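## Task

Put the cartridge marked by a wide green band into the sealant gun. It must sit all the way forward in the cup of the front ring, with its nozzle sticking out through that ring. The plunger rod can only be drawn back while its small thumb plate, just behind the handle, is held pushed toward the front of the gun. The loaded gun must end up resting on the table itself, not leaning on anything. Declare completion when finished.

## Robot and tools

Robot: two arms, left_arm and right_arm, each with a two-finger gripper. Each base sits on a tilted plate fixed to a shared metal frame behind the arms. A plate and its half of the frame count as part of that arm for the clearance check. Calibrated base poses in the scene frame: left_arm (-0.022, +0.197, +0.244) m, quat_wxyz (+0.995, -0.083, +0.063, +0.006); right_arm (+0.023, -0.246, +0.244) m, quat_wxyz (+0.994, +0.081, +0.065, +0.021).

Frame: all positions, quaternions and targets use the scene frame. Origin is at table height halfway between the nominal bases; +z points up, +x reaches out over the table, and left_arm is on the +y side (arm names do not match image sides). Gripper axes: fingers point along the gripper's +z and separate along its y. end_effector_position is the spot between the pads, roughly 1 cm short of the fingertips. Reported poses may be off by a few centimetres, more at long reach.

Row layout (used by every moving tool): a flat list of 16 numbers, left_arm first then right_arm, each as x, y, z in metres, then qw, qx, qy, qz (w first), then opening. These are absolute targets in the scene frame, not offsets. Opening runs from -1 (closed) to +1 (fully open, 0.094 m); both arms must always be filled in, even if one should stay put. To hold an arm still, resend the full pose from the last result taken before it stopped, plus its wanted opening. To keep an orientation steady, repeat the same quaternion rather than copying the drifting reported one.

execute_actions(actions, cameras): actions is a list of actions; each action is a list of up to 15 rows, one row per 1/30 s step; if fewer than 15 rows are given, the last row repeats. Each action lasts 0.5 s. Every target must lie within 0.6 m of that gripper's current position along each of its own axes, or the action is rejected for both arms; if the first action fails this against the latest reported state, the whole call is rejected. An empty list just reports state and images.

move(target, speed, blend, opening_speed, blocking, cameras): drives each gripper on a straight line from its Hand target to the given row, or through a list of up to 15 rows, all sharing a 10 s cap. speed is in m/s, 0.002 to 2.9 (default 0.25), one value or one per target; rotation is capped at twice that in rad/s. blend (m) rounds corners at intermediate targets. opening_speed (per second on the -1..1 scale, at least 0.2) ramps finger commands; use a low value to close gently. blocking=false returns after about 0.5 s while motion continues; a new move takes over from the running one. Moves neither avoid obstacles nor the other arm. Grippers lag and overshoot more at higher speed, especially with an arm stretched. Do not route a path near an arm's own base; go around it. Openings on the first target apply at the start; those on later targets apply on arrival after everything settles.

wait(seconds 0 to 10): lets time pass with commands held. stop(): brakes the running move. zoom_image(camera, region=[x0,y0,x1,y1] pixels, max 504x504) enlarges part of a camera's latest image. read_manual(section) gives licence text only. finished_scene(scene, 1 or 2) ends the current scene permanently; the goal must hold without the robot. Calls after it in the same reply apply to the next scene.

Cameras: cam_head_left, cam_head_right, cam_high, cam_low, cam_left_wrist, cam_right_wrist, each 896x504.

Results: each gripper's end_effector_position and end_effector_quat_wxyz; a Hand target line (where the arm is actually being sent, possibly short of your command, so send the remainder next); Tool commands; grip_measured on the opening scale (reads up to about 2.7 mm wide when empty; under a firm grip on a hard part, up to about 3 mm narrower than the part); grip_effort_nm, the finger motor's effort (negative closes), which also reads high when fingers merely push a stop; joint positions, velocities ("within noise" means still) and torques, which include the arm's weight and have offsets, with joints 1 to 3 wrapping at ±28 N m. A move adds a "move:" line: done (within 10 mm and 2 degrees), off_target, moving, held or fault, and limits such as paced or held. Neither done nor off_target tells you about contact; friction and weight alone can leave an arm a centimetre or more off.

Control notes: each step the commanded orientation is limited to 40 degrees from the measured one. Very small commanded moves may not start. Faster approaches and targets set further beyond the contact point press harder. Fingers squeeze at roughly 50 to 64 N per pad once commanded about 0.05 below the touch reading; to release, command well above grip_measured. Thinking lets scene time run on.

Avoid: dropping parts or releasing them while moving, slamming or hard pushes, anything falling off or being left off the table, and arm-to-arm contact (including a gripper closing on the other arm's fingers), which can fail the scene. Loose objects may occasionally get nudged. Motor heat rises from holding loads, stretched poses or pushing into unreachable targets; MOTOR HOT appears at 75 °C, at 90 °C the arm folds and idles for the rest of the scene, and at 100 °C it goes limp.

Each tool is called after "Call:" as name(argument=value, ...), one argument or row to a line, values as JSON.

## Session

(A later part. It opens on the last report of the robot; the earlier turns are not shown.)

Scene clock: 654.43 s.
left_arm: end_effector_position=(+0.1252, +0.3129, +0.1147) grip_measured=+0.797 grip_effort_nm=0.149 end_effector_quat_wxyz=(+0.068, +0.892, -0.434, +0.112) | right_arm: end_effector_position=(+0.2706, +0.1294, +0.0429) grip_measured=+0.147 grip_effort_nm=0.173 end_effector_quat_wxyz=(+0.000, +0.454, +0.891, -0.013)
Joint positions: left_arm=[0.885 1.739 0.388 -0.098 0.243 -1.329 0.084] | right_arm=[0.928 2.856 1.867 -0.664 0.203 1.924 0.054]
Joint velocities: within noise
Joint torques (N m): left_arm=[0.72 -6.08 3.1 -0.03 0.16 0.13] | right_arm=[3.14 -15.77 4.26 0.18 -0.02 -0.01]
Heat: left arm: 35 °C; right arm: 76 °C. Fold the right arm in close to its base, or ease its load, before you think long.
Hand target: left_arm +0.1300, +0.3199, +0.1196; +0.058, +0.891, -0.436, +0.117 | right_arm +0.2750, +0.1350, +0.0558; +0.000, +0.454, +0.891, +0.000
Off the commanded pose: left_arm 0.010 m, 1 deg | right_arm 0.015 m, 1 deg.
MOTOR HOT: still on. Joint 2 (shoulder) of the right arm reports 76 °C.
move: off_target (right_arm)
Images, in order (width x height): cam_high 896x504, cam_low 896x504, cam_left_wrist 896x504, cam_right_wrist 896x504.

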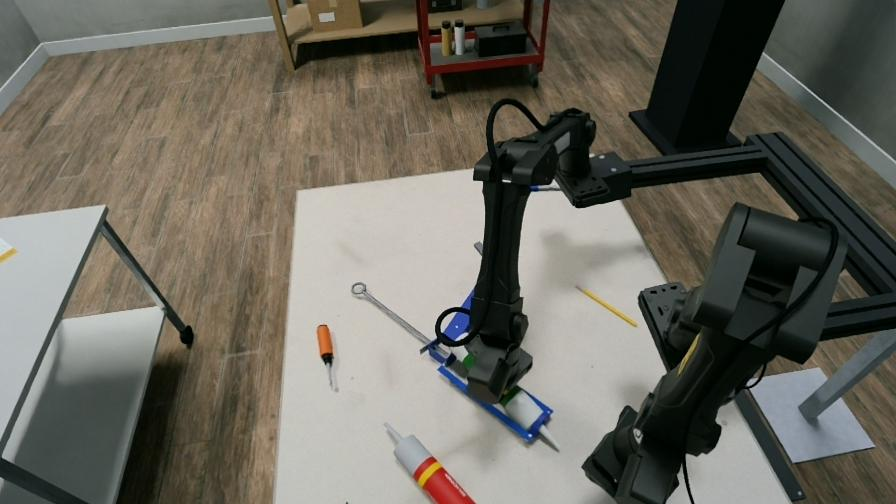

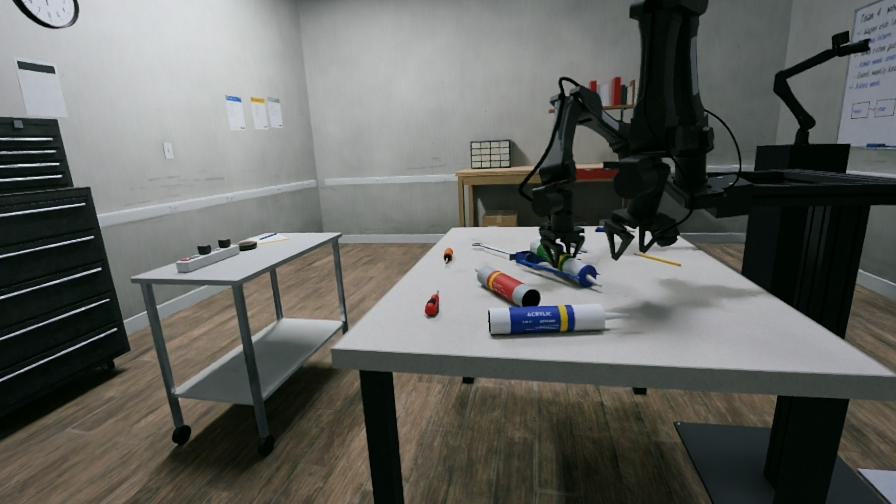

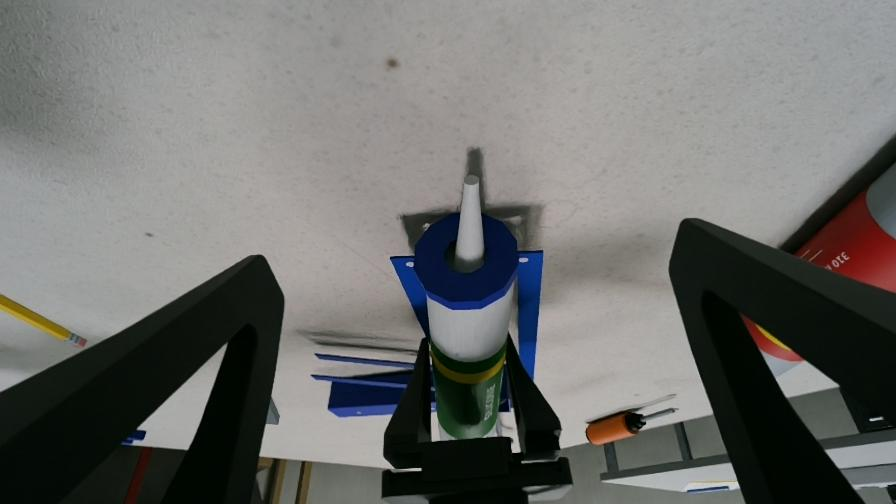

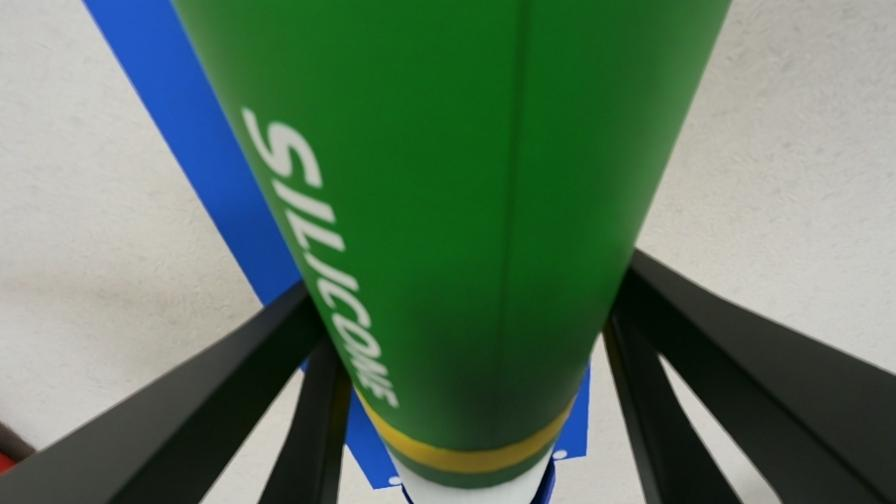

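Call:
move(
  target=[
    [0.13,0.32,0.12,0.0585,0.8905,-0.4355,0.117,0.8,0.272,0.131,0.0560,0.0,0.4540,0.8910,0,0.5],
    [0.13,0.32,0.12,0.0585,0.8905,-0.4355,0.117,0.8,0.270,0.125,0.160,0.0,0.4540,0.8910,0,0.5],
    [0.13,0.32,0.12,0.0585,0.8905,-0.4355,0.117,0.8,0.20,-0.16,0.20,0.0,0.4540,0.8910,0,0.5],
  ],
  speed=[0.06,0.15,0.25],
  cameras=["cam_left_wrist","cam_right_wrist","cam_high","cam_low"],
)

Call:
zoom_image(
  camera="cam_high",
  region=[400, 300, 560, 460],
)

Call:
zoom_image(
  camera="cam_low",
  region=[500, 210, 620, 300],
)

Call:
zoom_image(
  camera="cam_left_wrist",
  region=[280, 160, 620, 500],
)

Scene clock: 661.47 s.
left_arm: end_effector_position=(+0.1252, +0.3128, +0.1147) grip_measured=+0.797 grip_effort_nm=0.139 end_effector_quat_wxyz=(+0.069, +0.892, -0.434, +0.112) | right_arm: end_effector_position=(+0.1985, -0.1572, +0.1980) grip_measured=+0.497 grip_effort_nm=0.164 end_effector_quat_wxyz=(-0.004, +0.450, +0.893, -0.002)
Joint positions: left_arm=[0.885 1.739 0.388 -0.099 0.243 -1.329 0.084] | right_arm=[0.559 1.529 0.535 -0.564 0.202 1.535 0.07]
Joint velocities: within noise
Joint torques (N m): left_arm=[0.77 -6.17 3.1 -0.03 0.14 0.13] | right_arm=[0.27 -5.63 4.34 0.17 0.06 -0.04]
Heat: left arm: 35 °C; right arm: 75 °C. Fold the right arm in close to its base, or ease its load, before you think long.
Hand target: left_arm +0.1299, +0.3199, +0.1196; +0.058, +0.891, -0.436, +0.117 | right_arm +0.2000, -0.1599, +0.2000; +0.000, +0.454, +0.891, +0.000
Off the commanded pose: left_arm 0.010 m, 1 deg | right_arm 0.004 m, 1 deg.
MOTOR HOT: still on. Joint 2 (shoulder) of the right arm reports 75 °C.
move: done
Images, in order (width x height): cam_high 896x504, cam_low 896x504, cam_left_wrist 896x504, cam_right_wrist 896x504.

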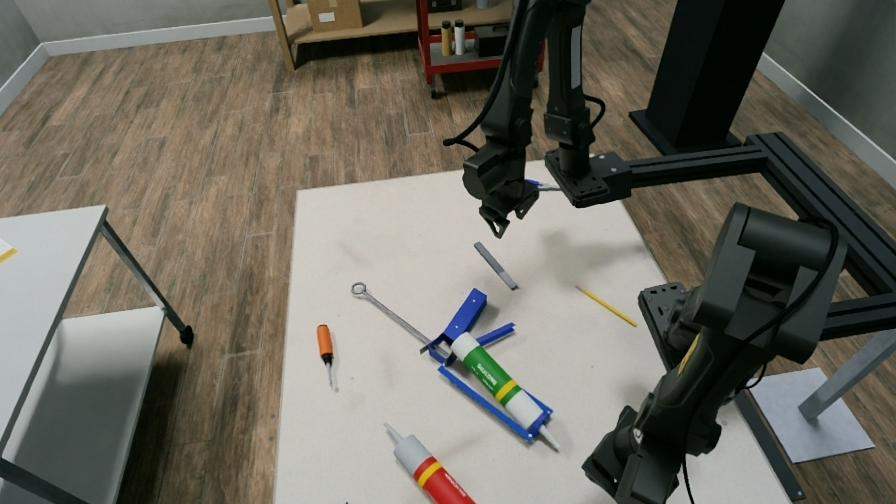

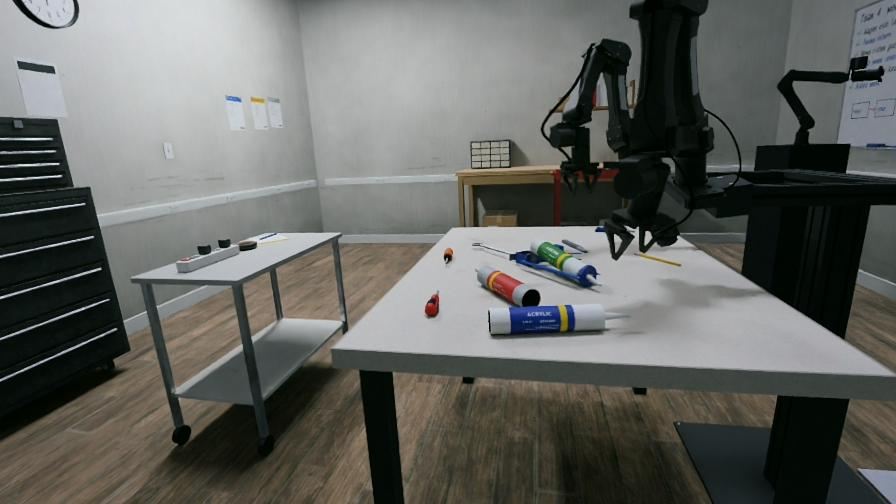

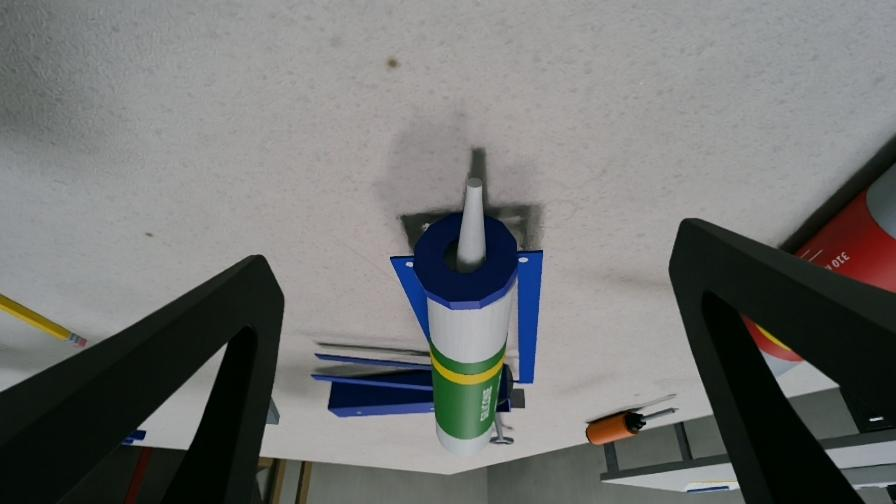

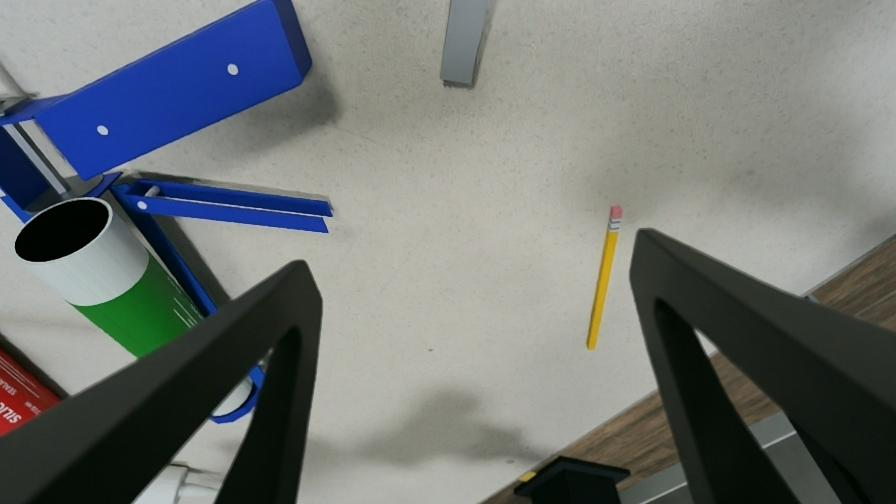

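Scaled by 3.150 from the camera's 896x504 image, which has a finer 1280x720 frame.

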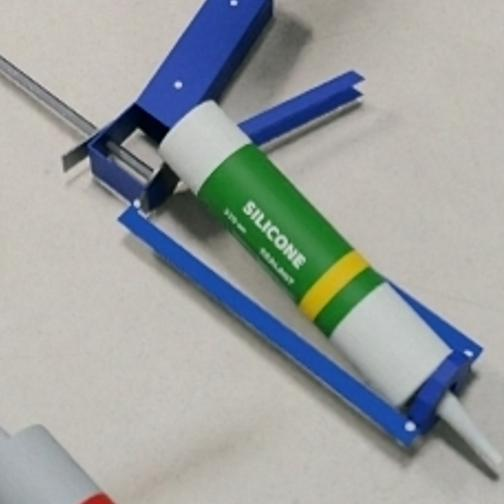

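Scaled by 4.200 from the camera's 896x504 image, which has a finer 1280x720 frame.

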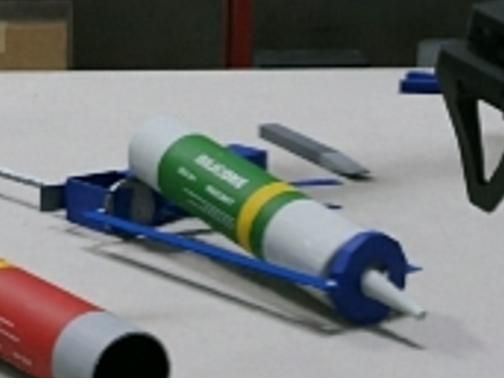

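Scaled by 1.482 from the camera's 896x504 image, which has a finer 1280x720 frame.

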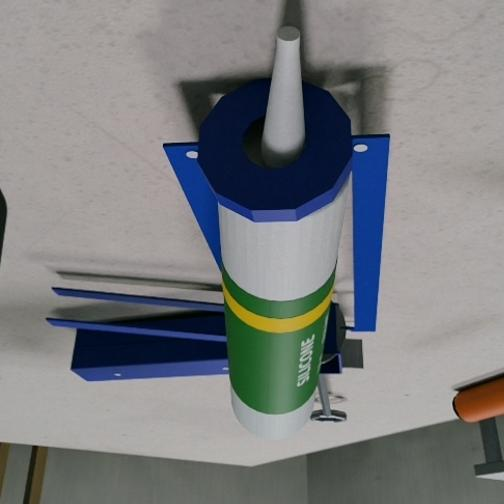

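Call:
move(
  target=[
    [0.13,0.32,0.12,0.0585,0.8905,-0.4355,0.117,0.8,0.277,0.121,0.150,0.0311,0.4537,0.8905,-0.0158,0.35],
    [0.13,0.32,0.12,0.0585,0.8905,-0.4355,0.117,0.8,0.279,0.125,0.0620,0.0311,0.4537,0.8905,-0.0158,0.35],
  ],
  speed=[0.25,0.1],
  cameras=["cam_left_wrist","cam_right_wrist","cam_high"],
)

Scene clock: 683.53 s.
left_arm: end_effector_position=(+0.1252, +0.3128, +0.1147) grip_measured=+0.797 grip_effort_nm=0.144 end_effector_quat_wxyz=(+0.069, +0.892, -0.434, +0.112) | right_arm: end_effector_position=(+0.2705, +0.1218, +0.0643) grip_measured=+0.353 grip_effort_nm=-0.125 end_effector_quat_wxyz=(+0.020, +0.451, +0.892, -0.023)
Joint positions: left_arm=[0.885 1.739 0.388 -0.099 0.243 -1.329 0.084] | right_arm=[0.945 2.794 1.83 -0.71 0.245 1.938 0.064]
Joint velocities: within noise
Joint torques (N m): left_arm=[0.72 -6.15 3.12 -0.04 0.15 0.16] | right_arm=[2.4 -11.73 7.04 0.23 0.22 -0.01]
Heat: left arm: 34 °C; right arm: 65 °C.
Hand target: left_arm +0.1299, +0.3199, +0.1196; +0.058, +0.891, -0.436, +0.117 | right_arm +0.2790, +0.1248, +0.0623; +0.031, +0.454, +0.890, -0.016
Off the commanded pose: left_arm 0.010 m, 1 deg | right_arm 0.009 m, 2 deg.
MOTOR HOT: cleared for the motors of the right arm.
move: done
Images, in order (width x height): cam_high 896x504, cam_left_wrist 896x504, cam_right_wrist 896x504.

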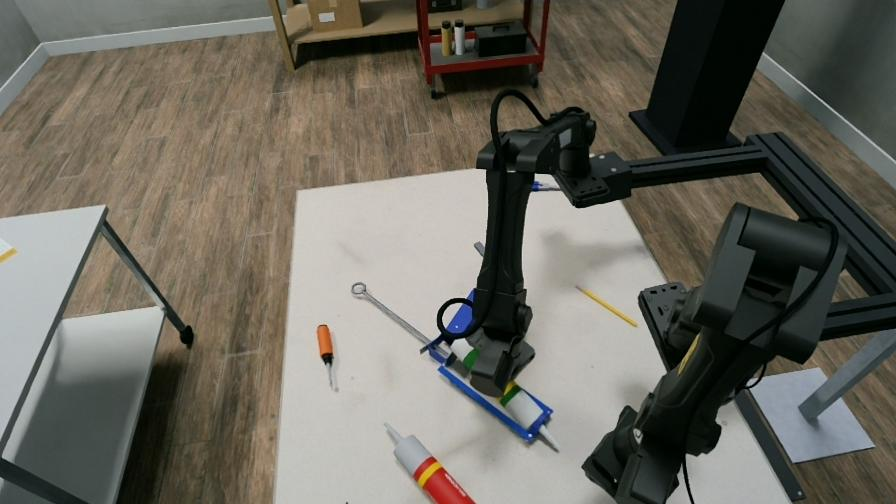

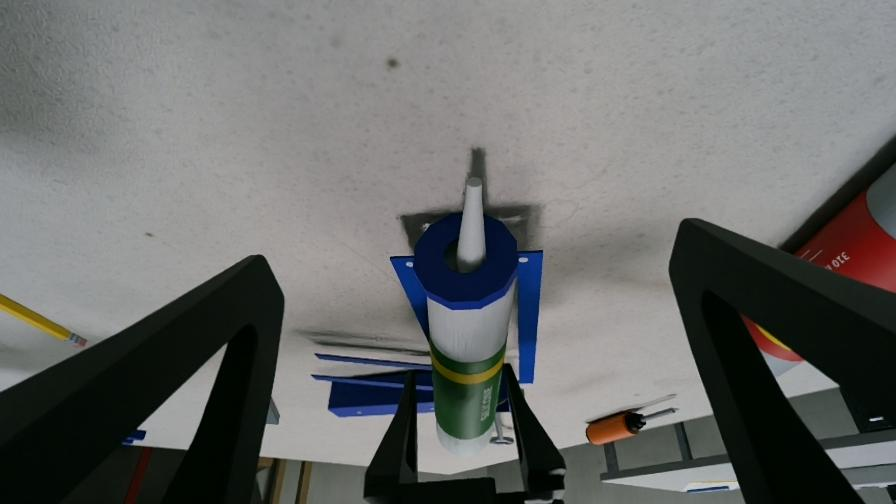

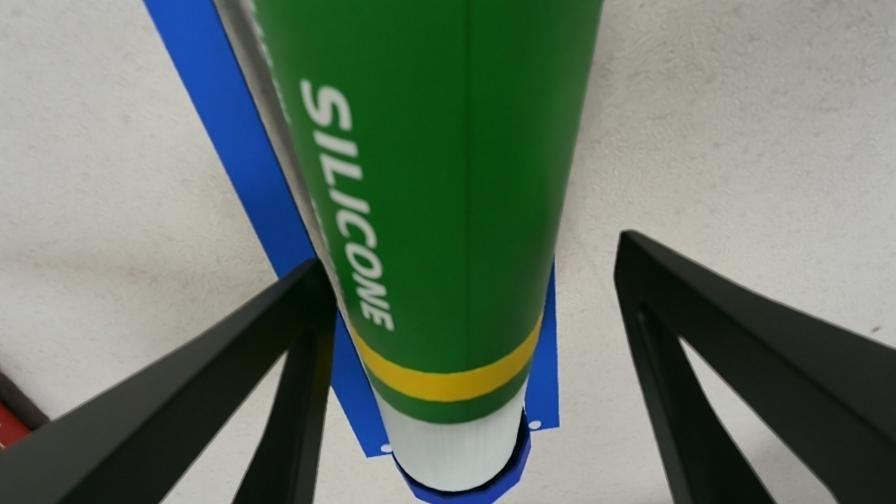

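Call:
move(
  target=[
    [0.13,0.32,0.12,0.0585,0.8905,-0.4355,0.117,0.8,0.281,0.125,0.0500,0.0311,0.4537,0.8905,-0.0158,0.35],
    [0.13,0.32,0.12,0.0585,0.8905,-0.4355,0.117,0.8,0.281,0.125,0.0500,0.0311,0.4537,0.8905,-0.0158,-0.03],
  ],
  speed=[0.06,0.06],
  cameras=["cam_left_wrist","cam_right_wrist","cam_low"],
)

Scene clock: 688.10 s.
left_arm: end_effector_position=(+0.1252, +0.3128, +0.1147) grip_measured=+0.797 grip_effort_nm=0.139 end_effector_quat_wxyz=(+0.069, +0.892, -0.434, +0.112) | right_arm: end_effector_position=(+0.2734, +0.1235, +0.0526) grip_measured=+0.015 grip_effort_nm=-1.009 end_effector_quat_wxyz=(+0.021, +0.450, +0.892, -0.020)
Joint positions: left_arm=[0.885 1.739 0.388 -0.099 0.243 -1.329 0.084] | right_arm=[0.937 2.828 1.85 -0.686 0.247 1.928 0.048]
Joint velocities: within noise
Joint torques (N m): left_arm=[0.77 -6.31 3.08 -0.06 0.18 0.12] | right_arm=[2.29 -11.69 6.93 0.21 0.21 0]
Heat: left arm: 34 °C; right arm: 65 °C.
Hand target: left_arm +0.1300, +0.3199, +0.1196; +0.058, +0.891, -0.436, +0.117 | right_arm +0.2808, +0.1249, +0.0501; +0.031, +0.454, +0.890, -0.016
Off the commanded pose: left_arm 0.010 m, 1 deg | right_arm 0.008 m, 1 deg.
move: done
Images, in order (width x height): cam_low 896x504, cam_left_wrist 896x504, cam_right_wrist 896x504.

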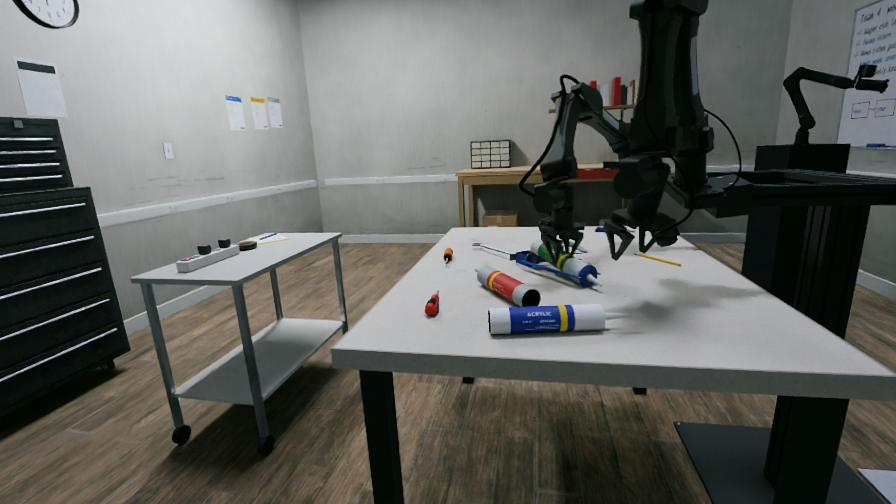

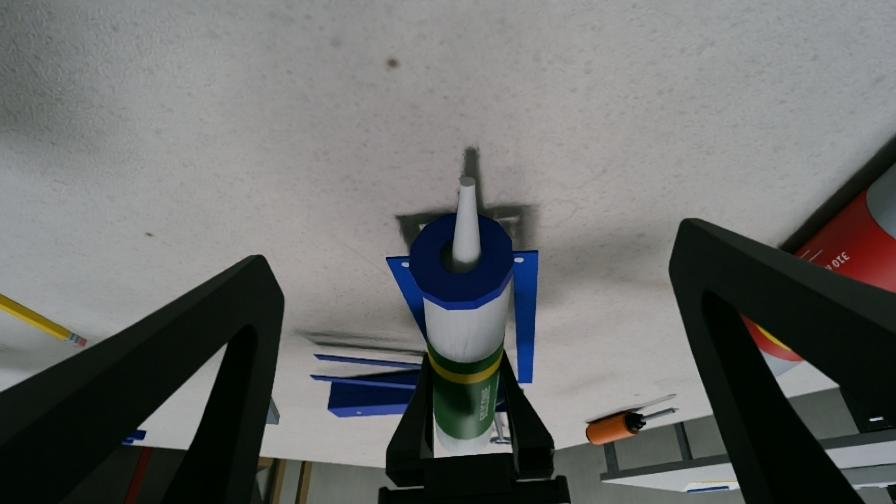

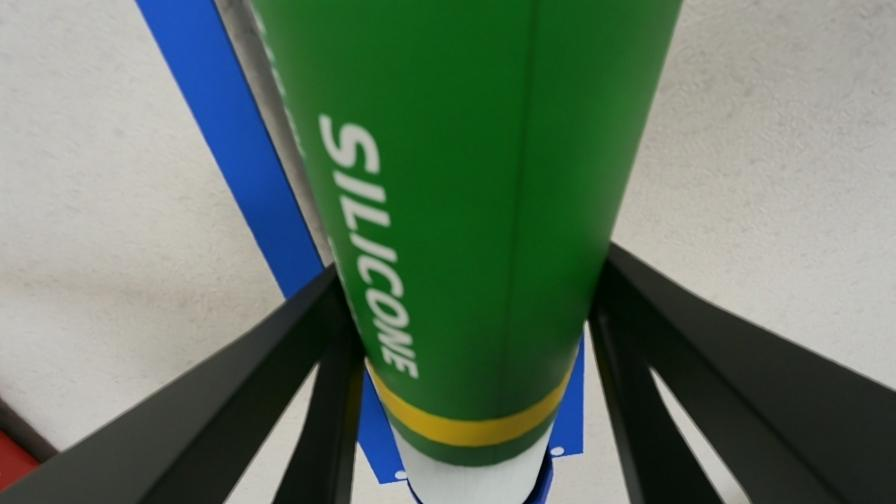

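Call:
move(
  target=[0.13,0.32,0.12,0.0585,0.8905,-0.4355,0.117,0.8,0.292,0.1335,0.0750,0.0318,0.4105,0.9112,-0.0143,-0.03],
  speed=0.06,
  cameras=["cam_left_wrist","cam_right_wrist","cam_low"],
)

Scene clock: 693.17 s.
left_arm: end_effector_position=(+0.1252, +0.3128, +0.1147) grip_measured=+0.797 grip_effort_nm=0.139 end_effector_quat_wxyz=(+0.069, +0.892, -0.434, +0.112) | right_arm: end_effector_position=(+0.2822, +0.1277, +0.0628) grip_measured=+0.015 grip_effort_nm=-1.009 end_effector_quat_wxyz=(+0.023, +0.410, +0.912, -0.021)
Joint positions: left_arm=[0.885 1.739 0.388 -0.099 0.243 -1.329 0.084] | right_arm=[0.933 2.828 1.903 -0.738 0.253 1.833 0.048]
Joint velocities: within noise
Joint torques (N m): left_arm=[0.68 -6.12 3.17 -0.04 0.17 0.14] | right_arm=[2.86 -14.01 8.36 -0.18 0.18 -0.04]
Heat: left arm: 34 °C; right arm: 65 °C.
Hand target: left_arm +0.1300, +0.3199, +0.1196; +0.058, +0.891, -0.435, +0.117 | right_arm +0.2918, +0.1332, +0.0750; +0.032, +0.411, +0.911, -0.014
Off the commanded pose: left_arm 0.010 m, 1 deg | right_arm 0.017 m, 1 deg.
move: off_target (right_arm)
Images, in order (width x height): cam_low 896x504, cam_left_wrist 896x504, cam_right_wrist 896x504.

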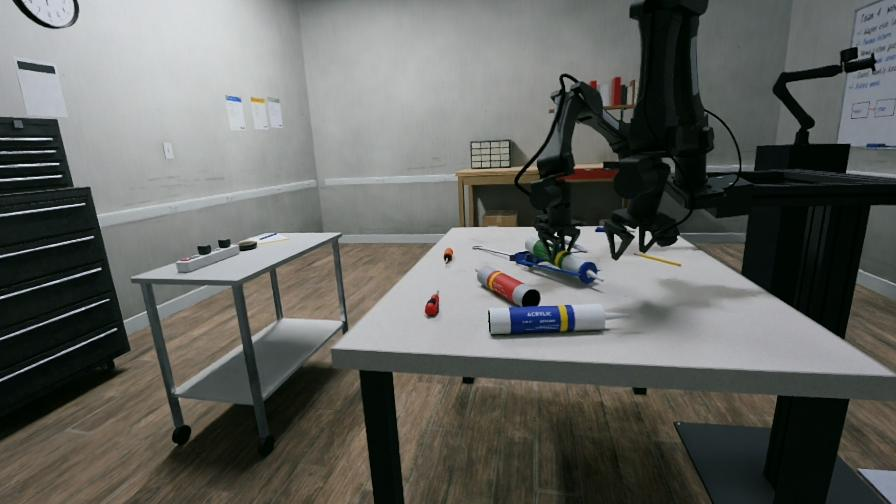

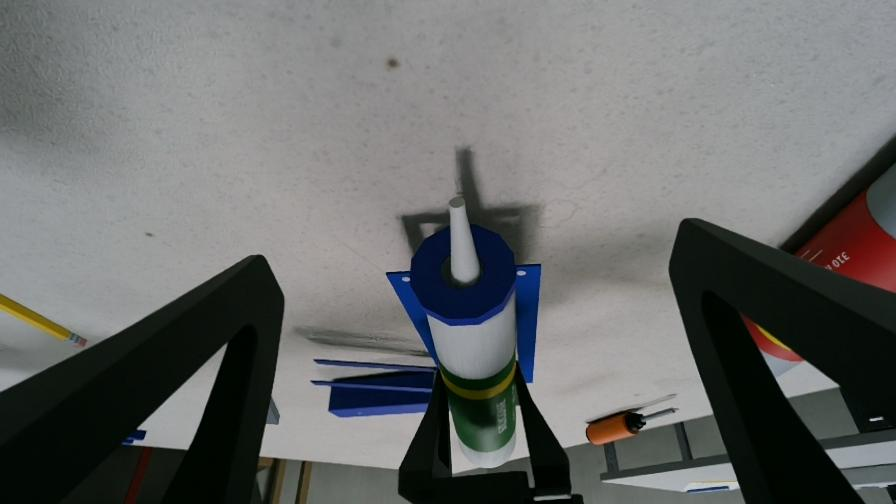

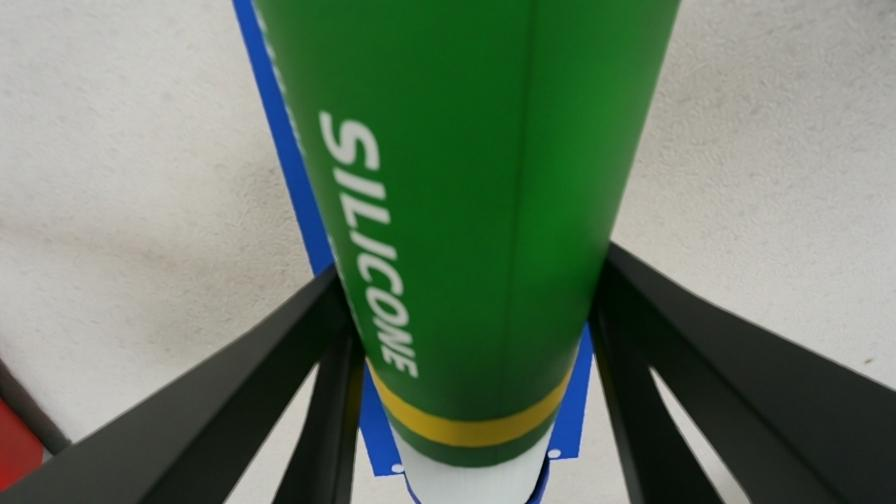

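Call:
move(
  target=[0.13,0.32,0.12,0.0585,0.8905,-0.4355,0.117,0.8,0.291,0.1325,0.0520,0.0159,0.4107,0.9117,-0.0072,-0.03],
  speed=0.06,
  cameras=["cam_left_wrist","cam_right_wrist","cam_low","cam_high"],
)

Call:
zoom_image(
  camera="cam_high",
  region=[400, 300, 560, 460],
)

Call:
zoom_image(
  camera="cam_low",
  region=[500, 210, 620, 300],
)

Scene clock: 697.30 s.
left_arm: end_effector_position=(+0.1252, +0.3128, +0.1147) grip_measured=+0.797 grip_effort_nm=0.144 end_effector_quat_wxyz=(+0.069, +0.892, -0.434, +0.112) | right_arm: end_effector_position=(+0.2819, +0.1265, +0.0555) grip_measured=+0.015 grip_effort_nm=-1.009 end_effector_quat_wxyz=(+0.016, +0.406, +0.913, -0.021)
Joint positions: left_arm=[0.885 1.739 0.388 -0.099 0.243 -1.329 0.084] | right_arm=[0.923 2.843 1.903 -0.724 0.239 1.816 0.048]
Joint velocities: within noise
Joint torques (N m): left_arm=[0.73 -6.19 3.17 -0.05 0.18 0.15] | right_arm=[1.83 -11.82 7.23 0.38 0.01 -0.09]
Heat: left arm: 34 °C; right arm: 66 °C.
Hand target: left_arm +0.1300, +0.3199, +0.1196; +0.058, +0.891, -0.435, +0.117 | right_arm +0.2910, +0.1321, +0.0523; +0.016, +0.411, +0.912, -0.007
Off the commanded pose: left_arm 0.010 m, 1 deg | right_arm 0.011 m, 2 deg.
move: off_target (right_arm)
Images, in order (width x height): cam_high 896x504, cam_low 896x504, cam_left_wrist 896x504, cam_right_wrist 896x504.

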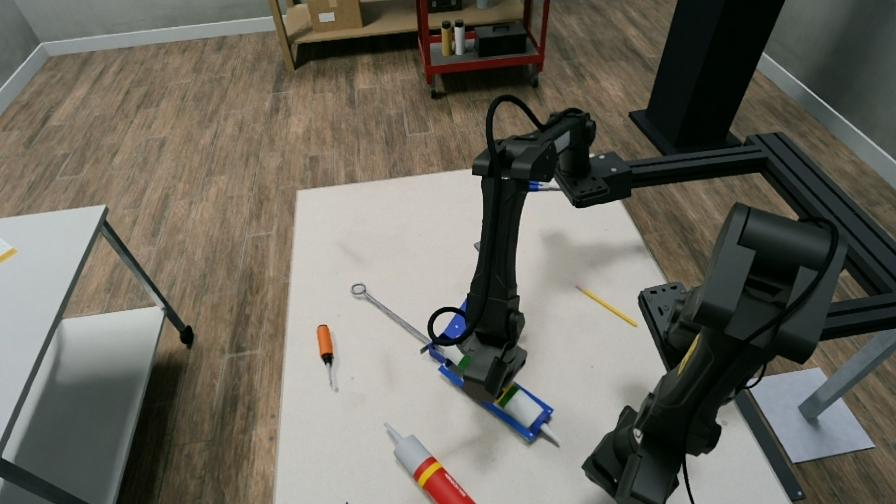

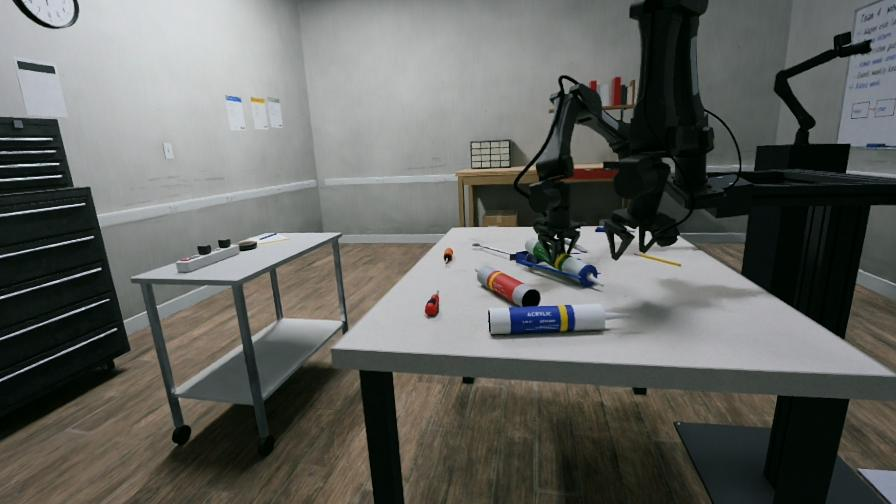

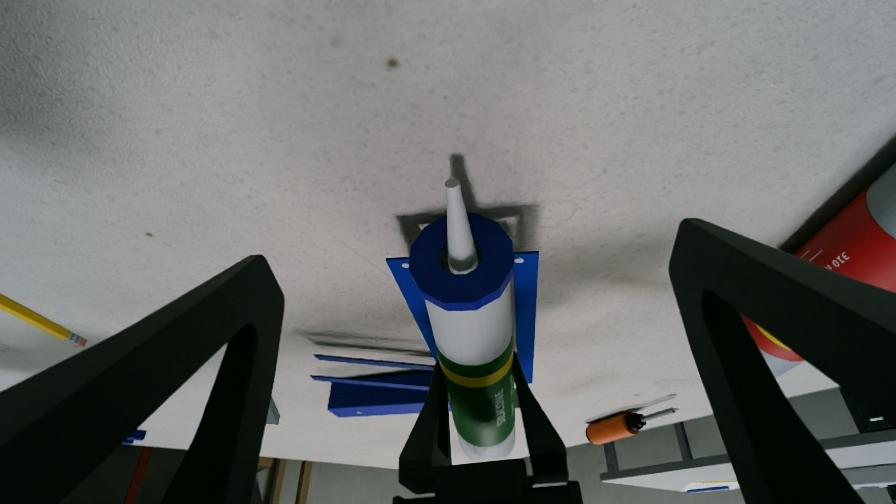

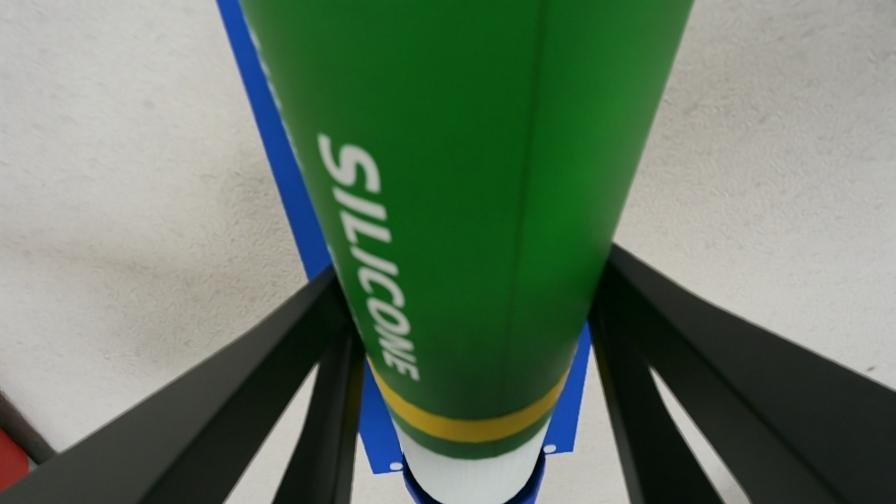

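Scaled by 3.150 from the camera's 896x504 image, which has a finer 1280x720 frame.

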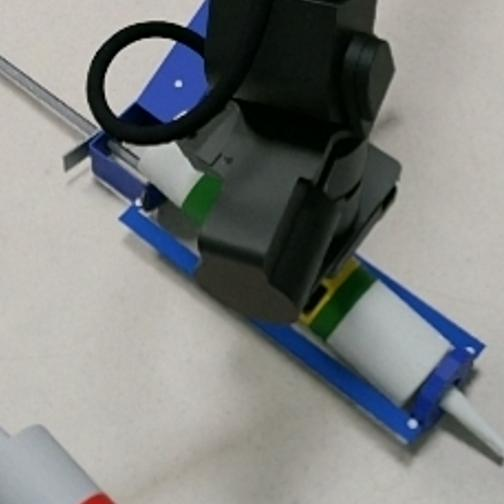

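Scaled by 4.200 from the camera's 896x504 image, which has a finer 1280x720 frame.

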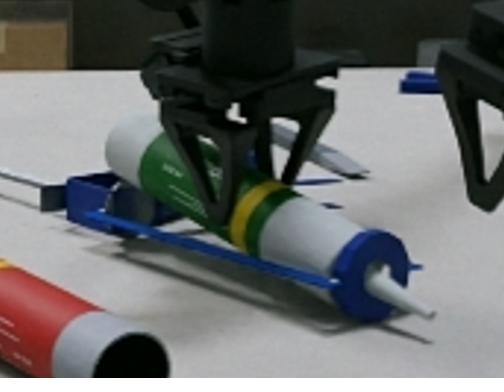

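Call:
move(
  target=[0.13,0.32,0.12,0.0585,0.8905,-0.4355,0.117,0.8,0.288,0.1355,0.0410,0.0,0.4107,0.9118,0.0,-0.03],
  speed=0.06,
  cameras=["cam_left_wrist","cam_right_wrist","cam_low","cam_high"],
)

Call:
zoom_image(
  camera="cam_high",
  region=[400, 300, 560, 460],
)

Call:
zoom_image(
  camera="cam_low",
  region=[500, 210, 620, 300],
)

Scene clock: 704.40 s.
left_arm: end_effector_position=(+0.1252, +0.3128, +0.1147) grip_measured=+0.797 grip_effort_nm=0.144 end_effector_quat_wxyz=(+0.069, +0.892, -0.434, +0.112) | right_arm: end_effector_position=(+0.2815, +0.1270, +0.0545) grip_measured=+0.015 grip_effort_nm=-1.004 end_effector_quat_wxyz=(+0.005, +0.407, +0.913, -0.019)
Joint positions: left_arm=[0.885 1.739 0.388 -0.099 0.243 -1.329 0.084] | right_arm=[0.916 2.844 1.904 -0.722 0.219 1.811 0.048]
Joint velocities: within noise
Joint torques (N m): left_arm=[0.84 -6.13 3.11 -0.05 0.17 0.15] | right_arm=[1.72 -10.17 6.86 0.74 -0.11 -0.12]
Heat: left arm: 34 °C; right arm: 68 °C.
Hand target: left_arm +0.1300, +0.3199, +0.1196; +0.058, +0.891, -0.435, +0.117 | right_arm +0.2877, +0.1348, +0.0420; +0.000, +0.411, +0.912, +0.000
Off the commanded pose: left_arm 0.010 m, 1 deg | right_arm 0.017 m, 2 deg.
move: off_target (right_arm)
Images, in order (width x height): cam_high 896x504, cam_low 896x504, cam_left_wrist 896x504, cam_right_wrist 896x504.

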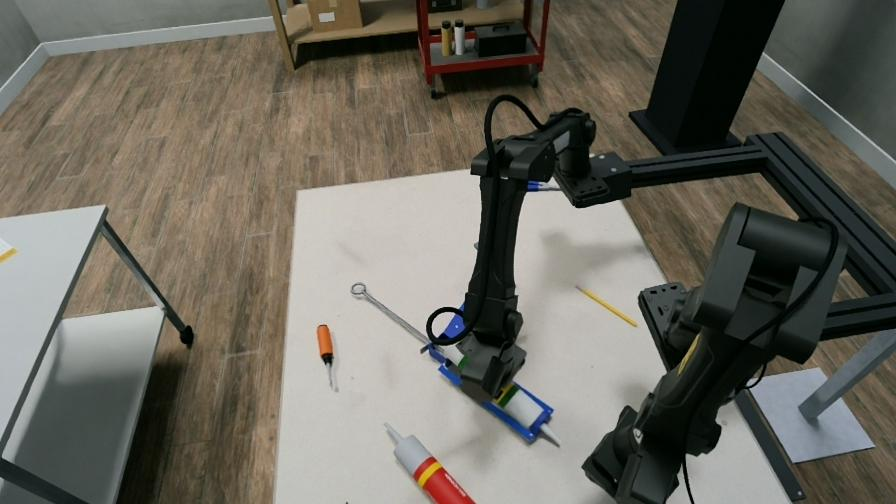

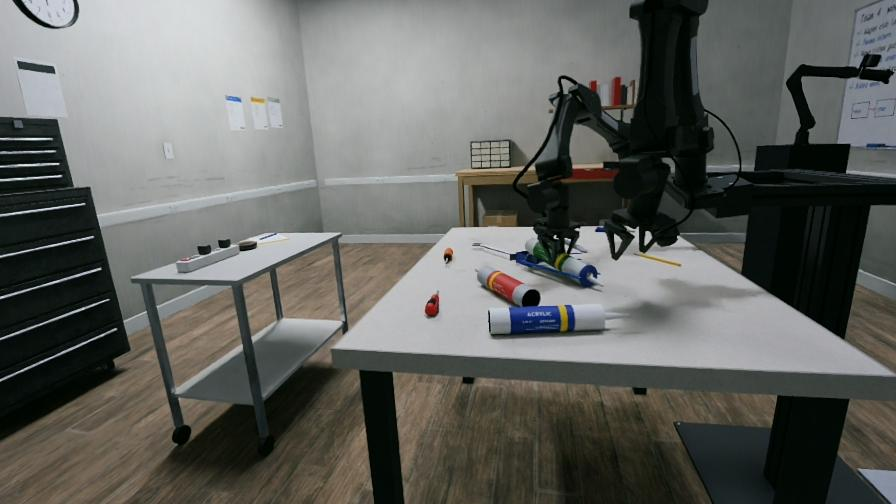

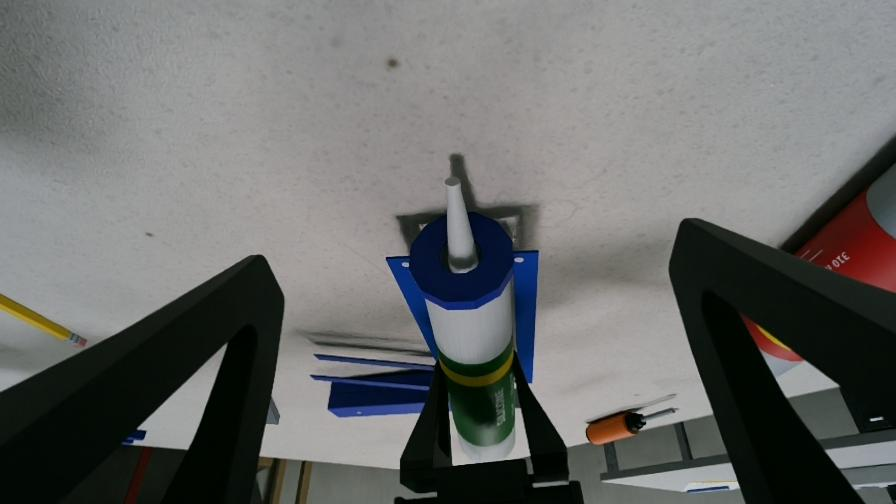

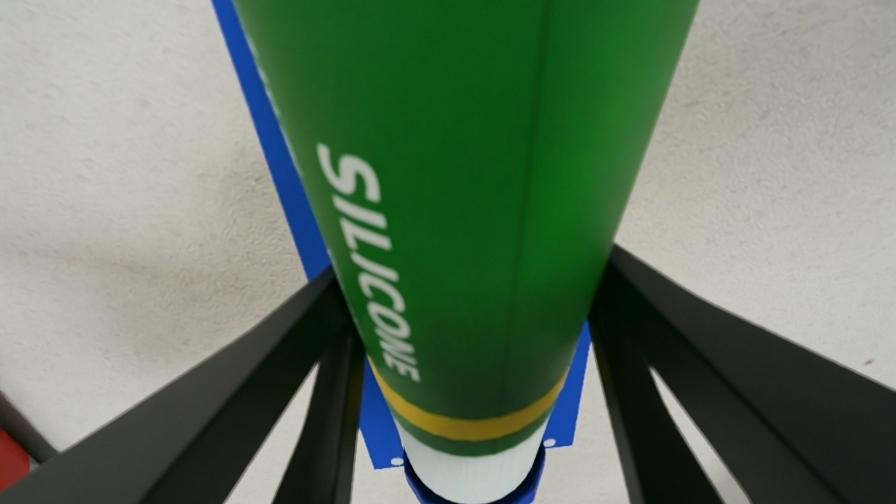

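Scaled by 3.150 from the camera's 896x504 image, which has a finer 1280x720 frame.

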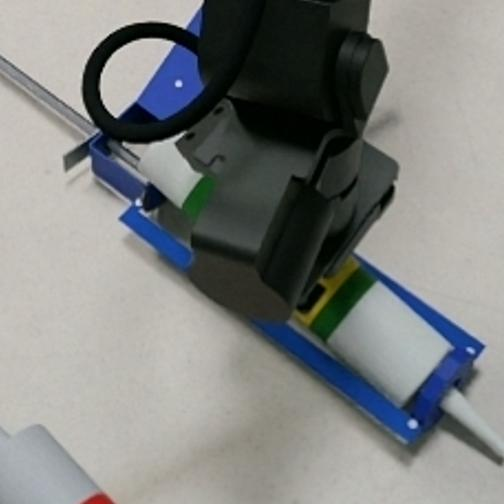

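Scaled by 4.200 from the camera's 896x504 image, which has a finer 1280x720 frame.

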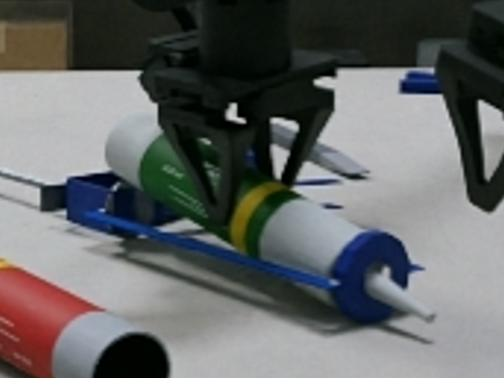

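Call:
zoom_image(
  camera="cam_left_wrist",
  region=[370, 170, 560, 400],
)

Call:
zoom_image(
  camera="cam_right_wrist",
  region=[300, 350, 640, 504],
)

Scaled by 2.191 from the camera's 896x504 image, which has a finer 1280x720 frame.

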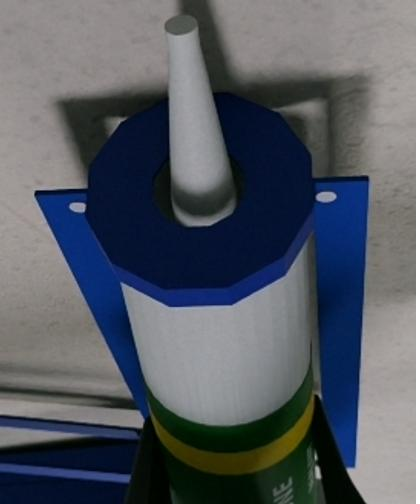

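Scaled by 1.482 from the camera's 896x504 image, which has a finer 1280x720 frame.

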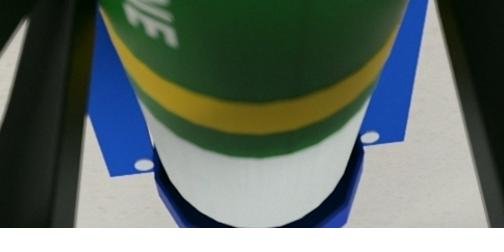

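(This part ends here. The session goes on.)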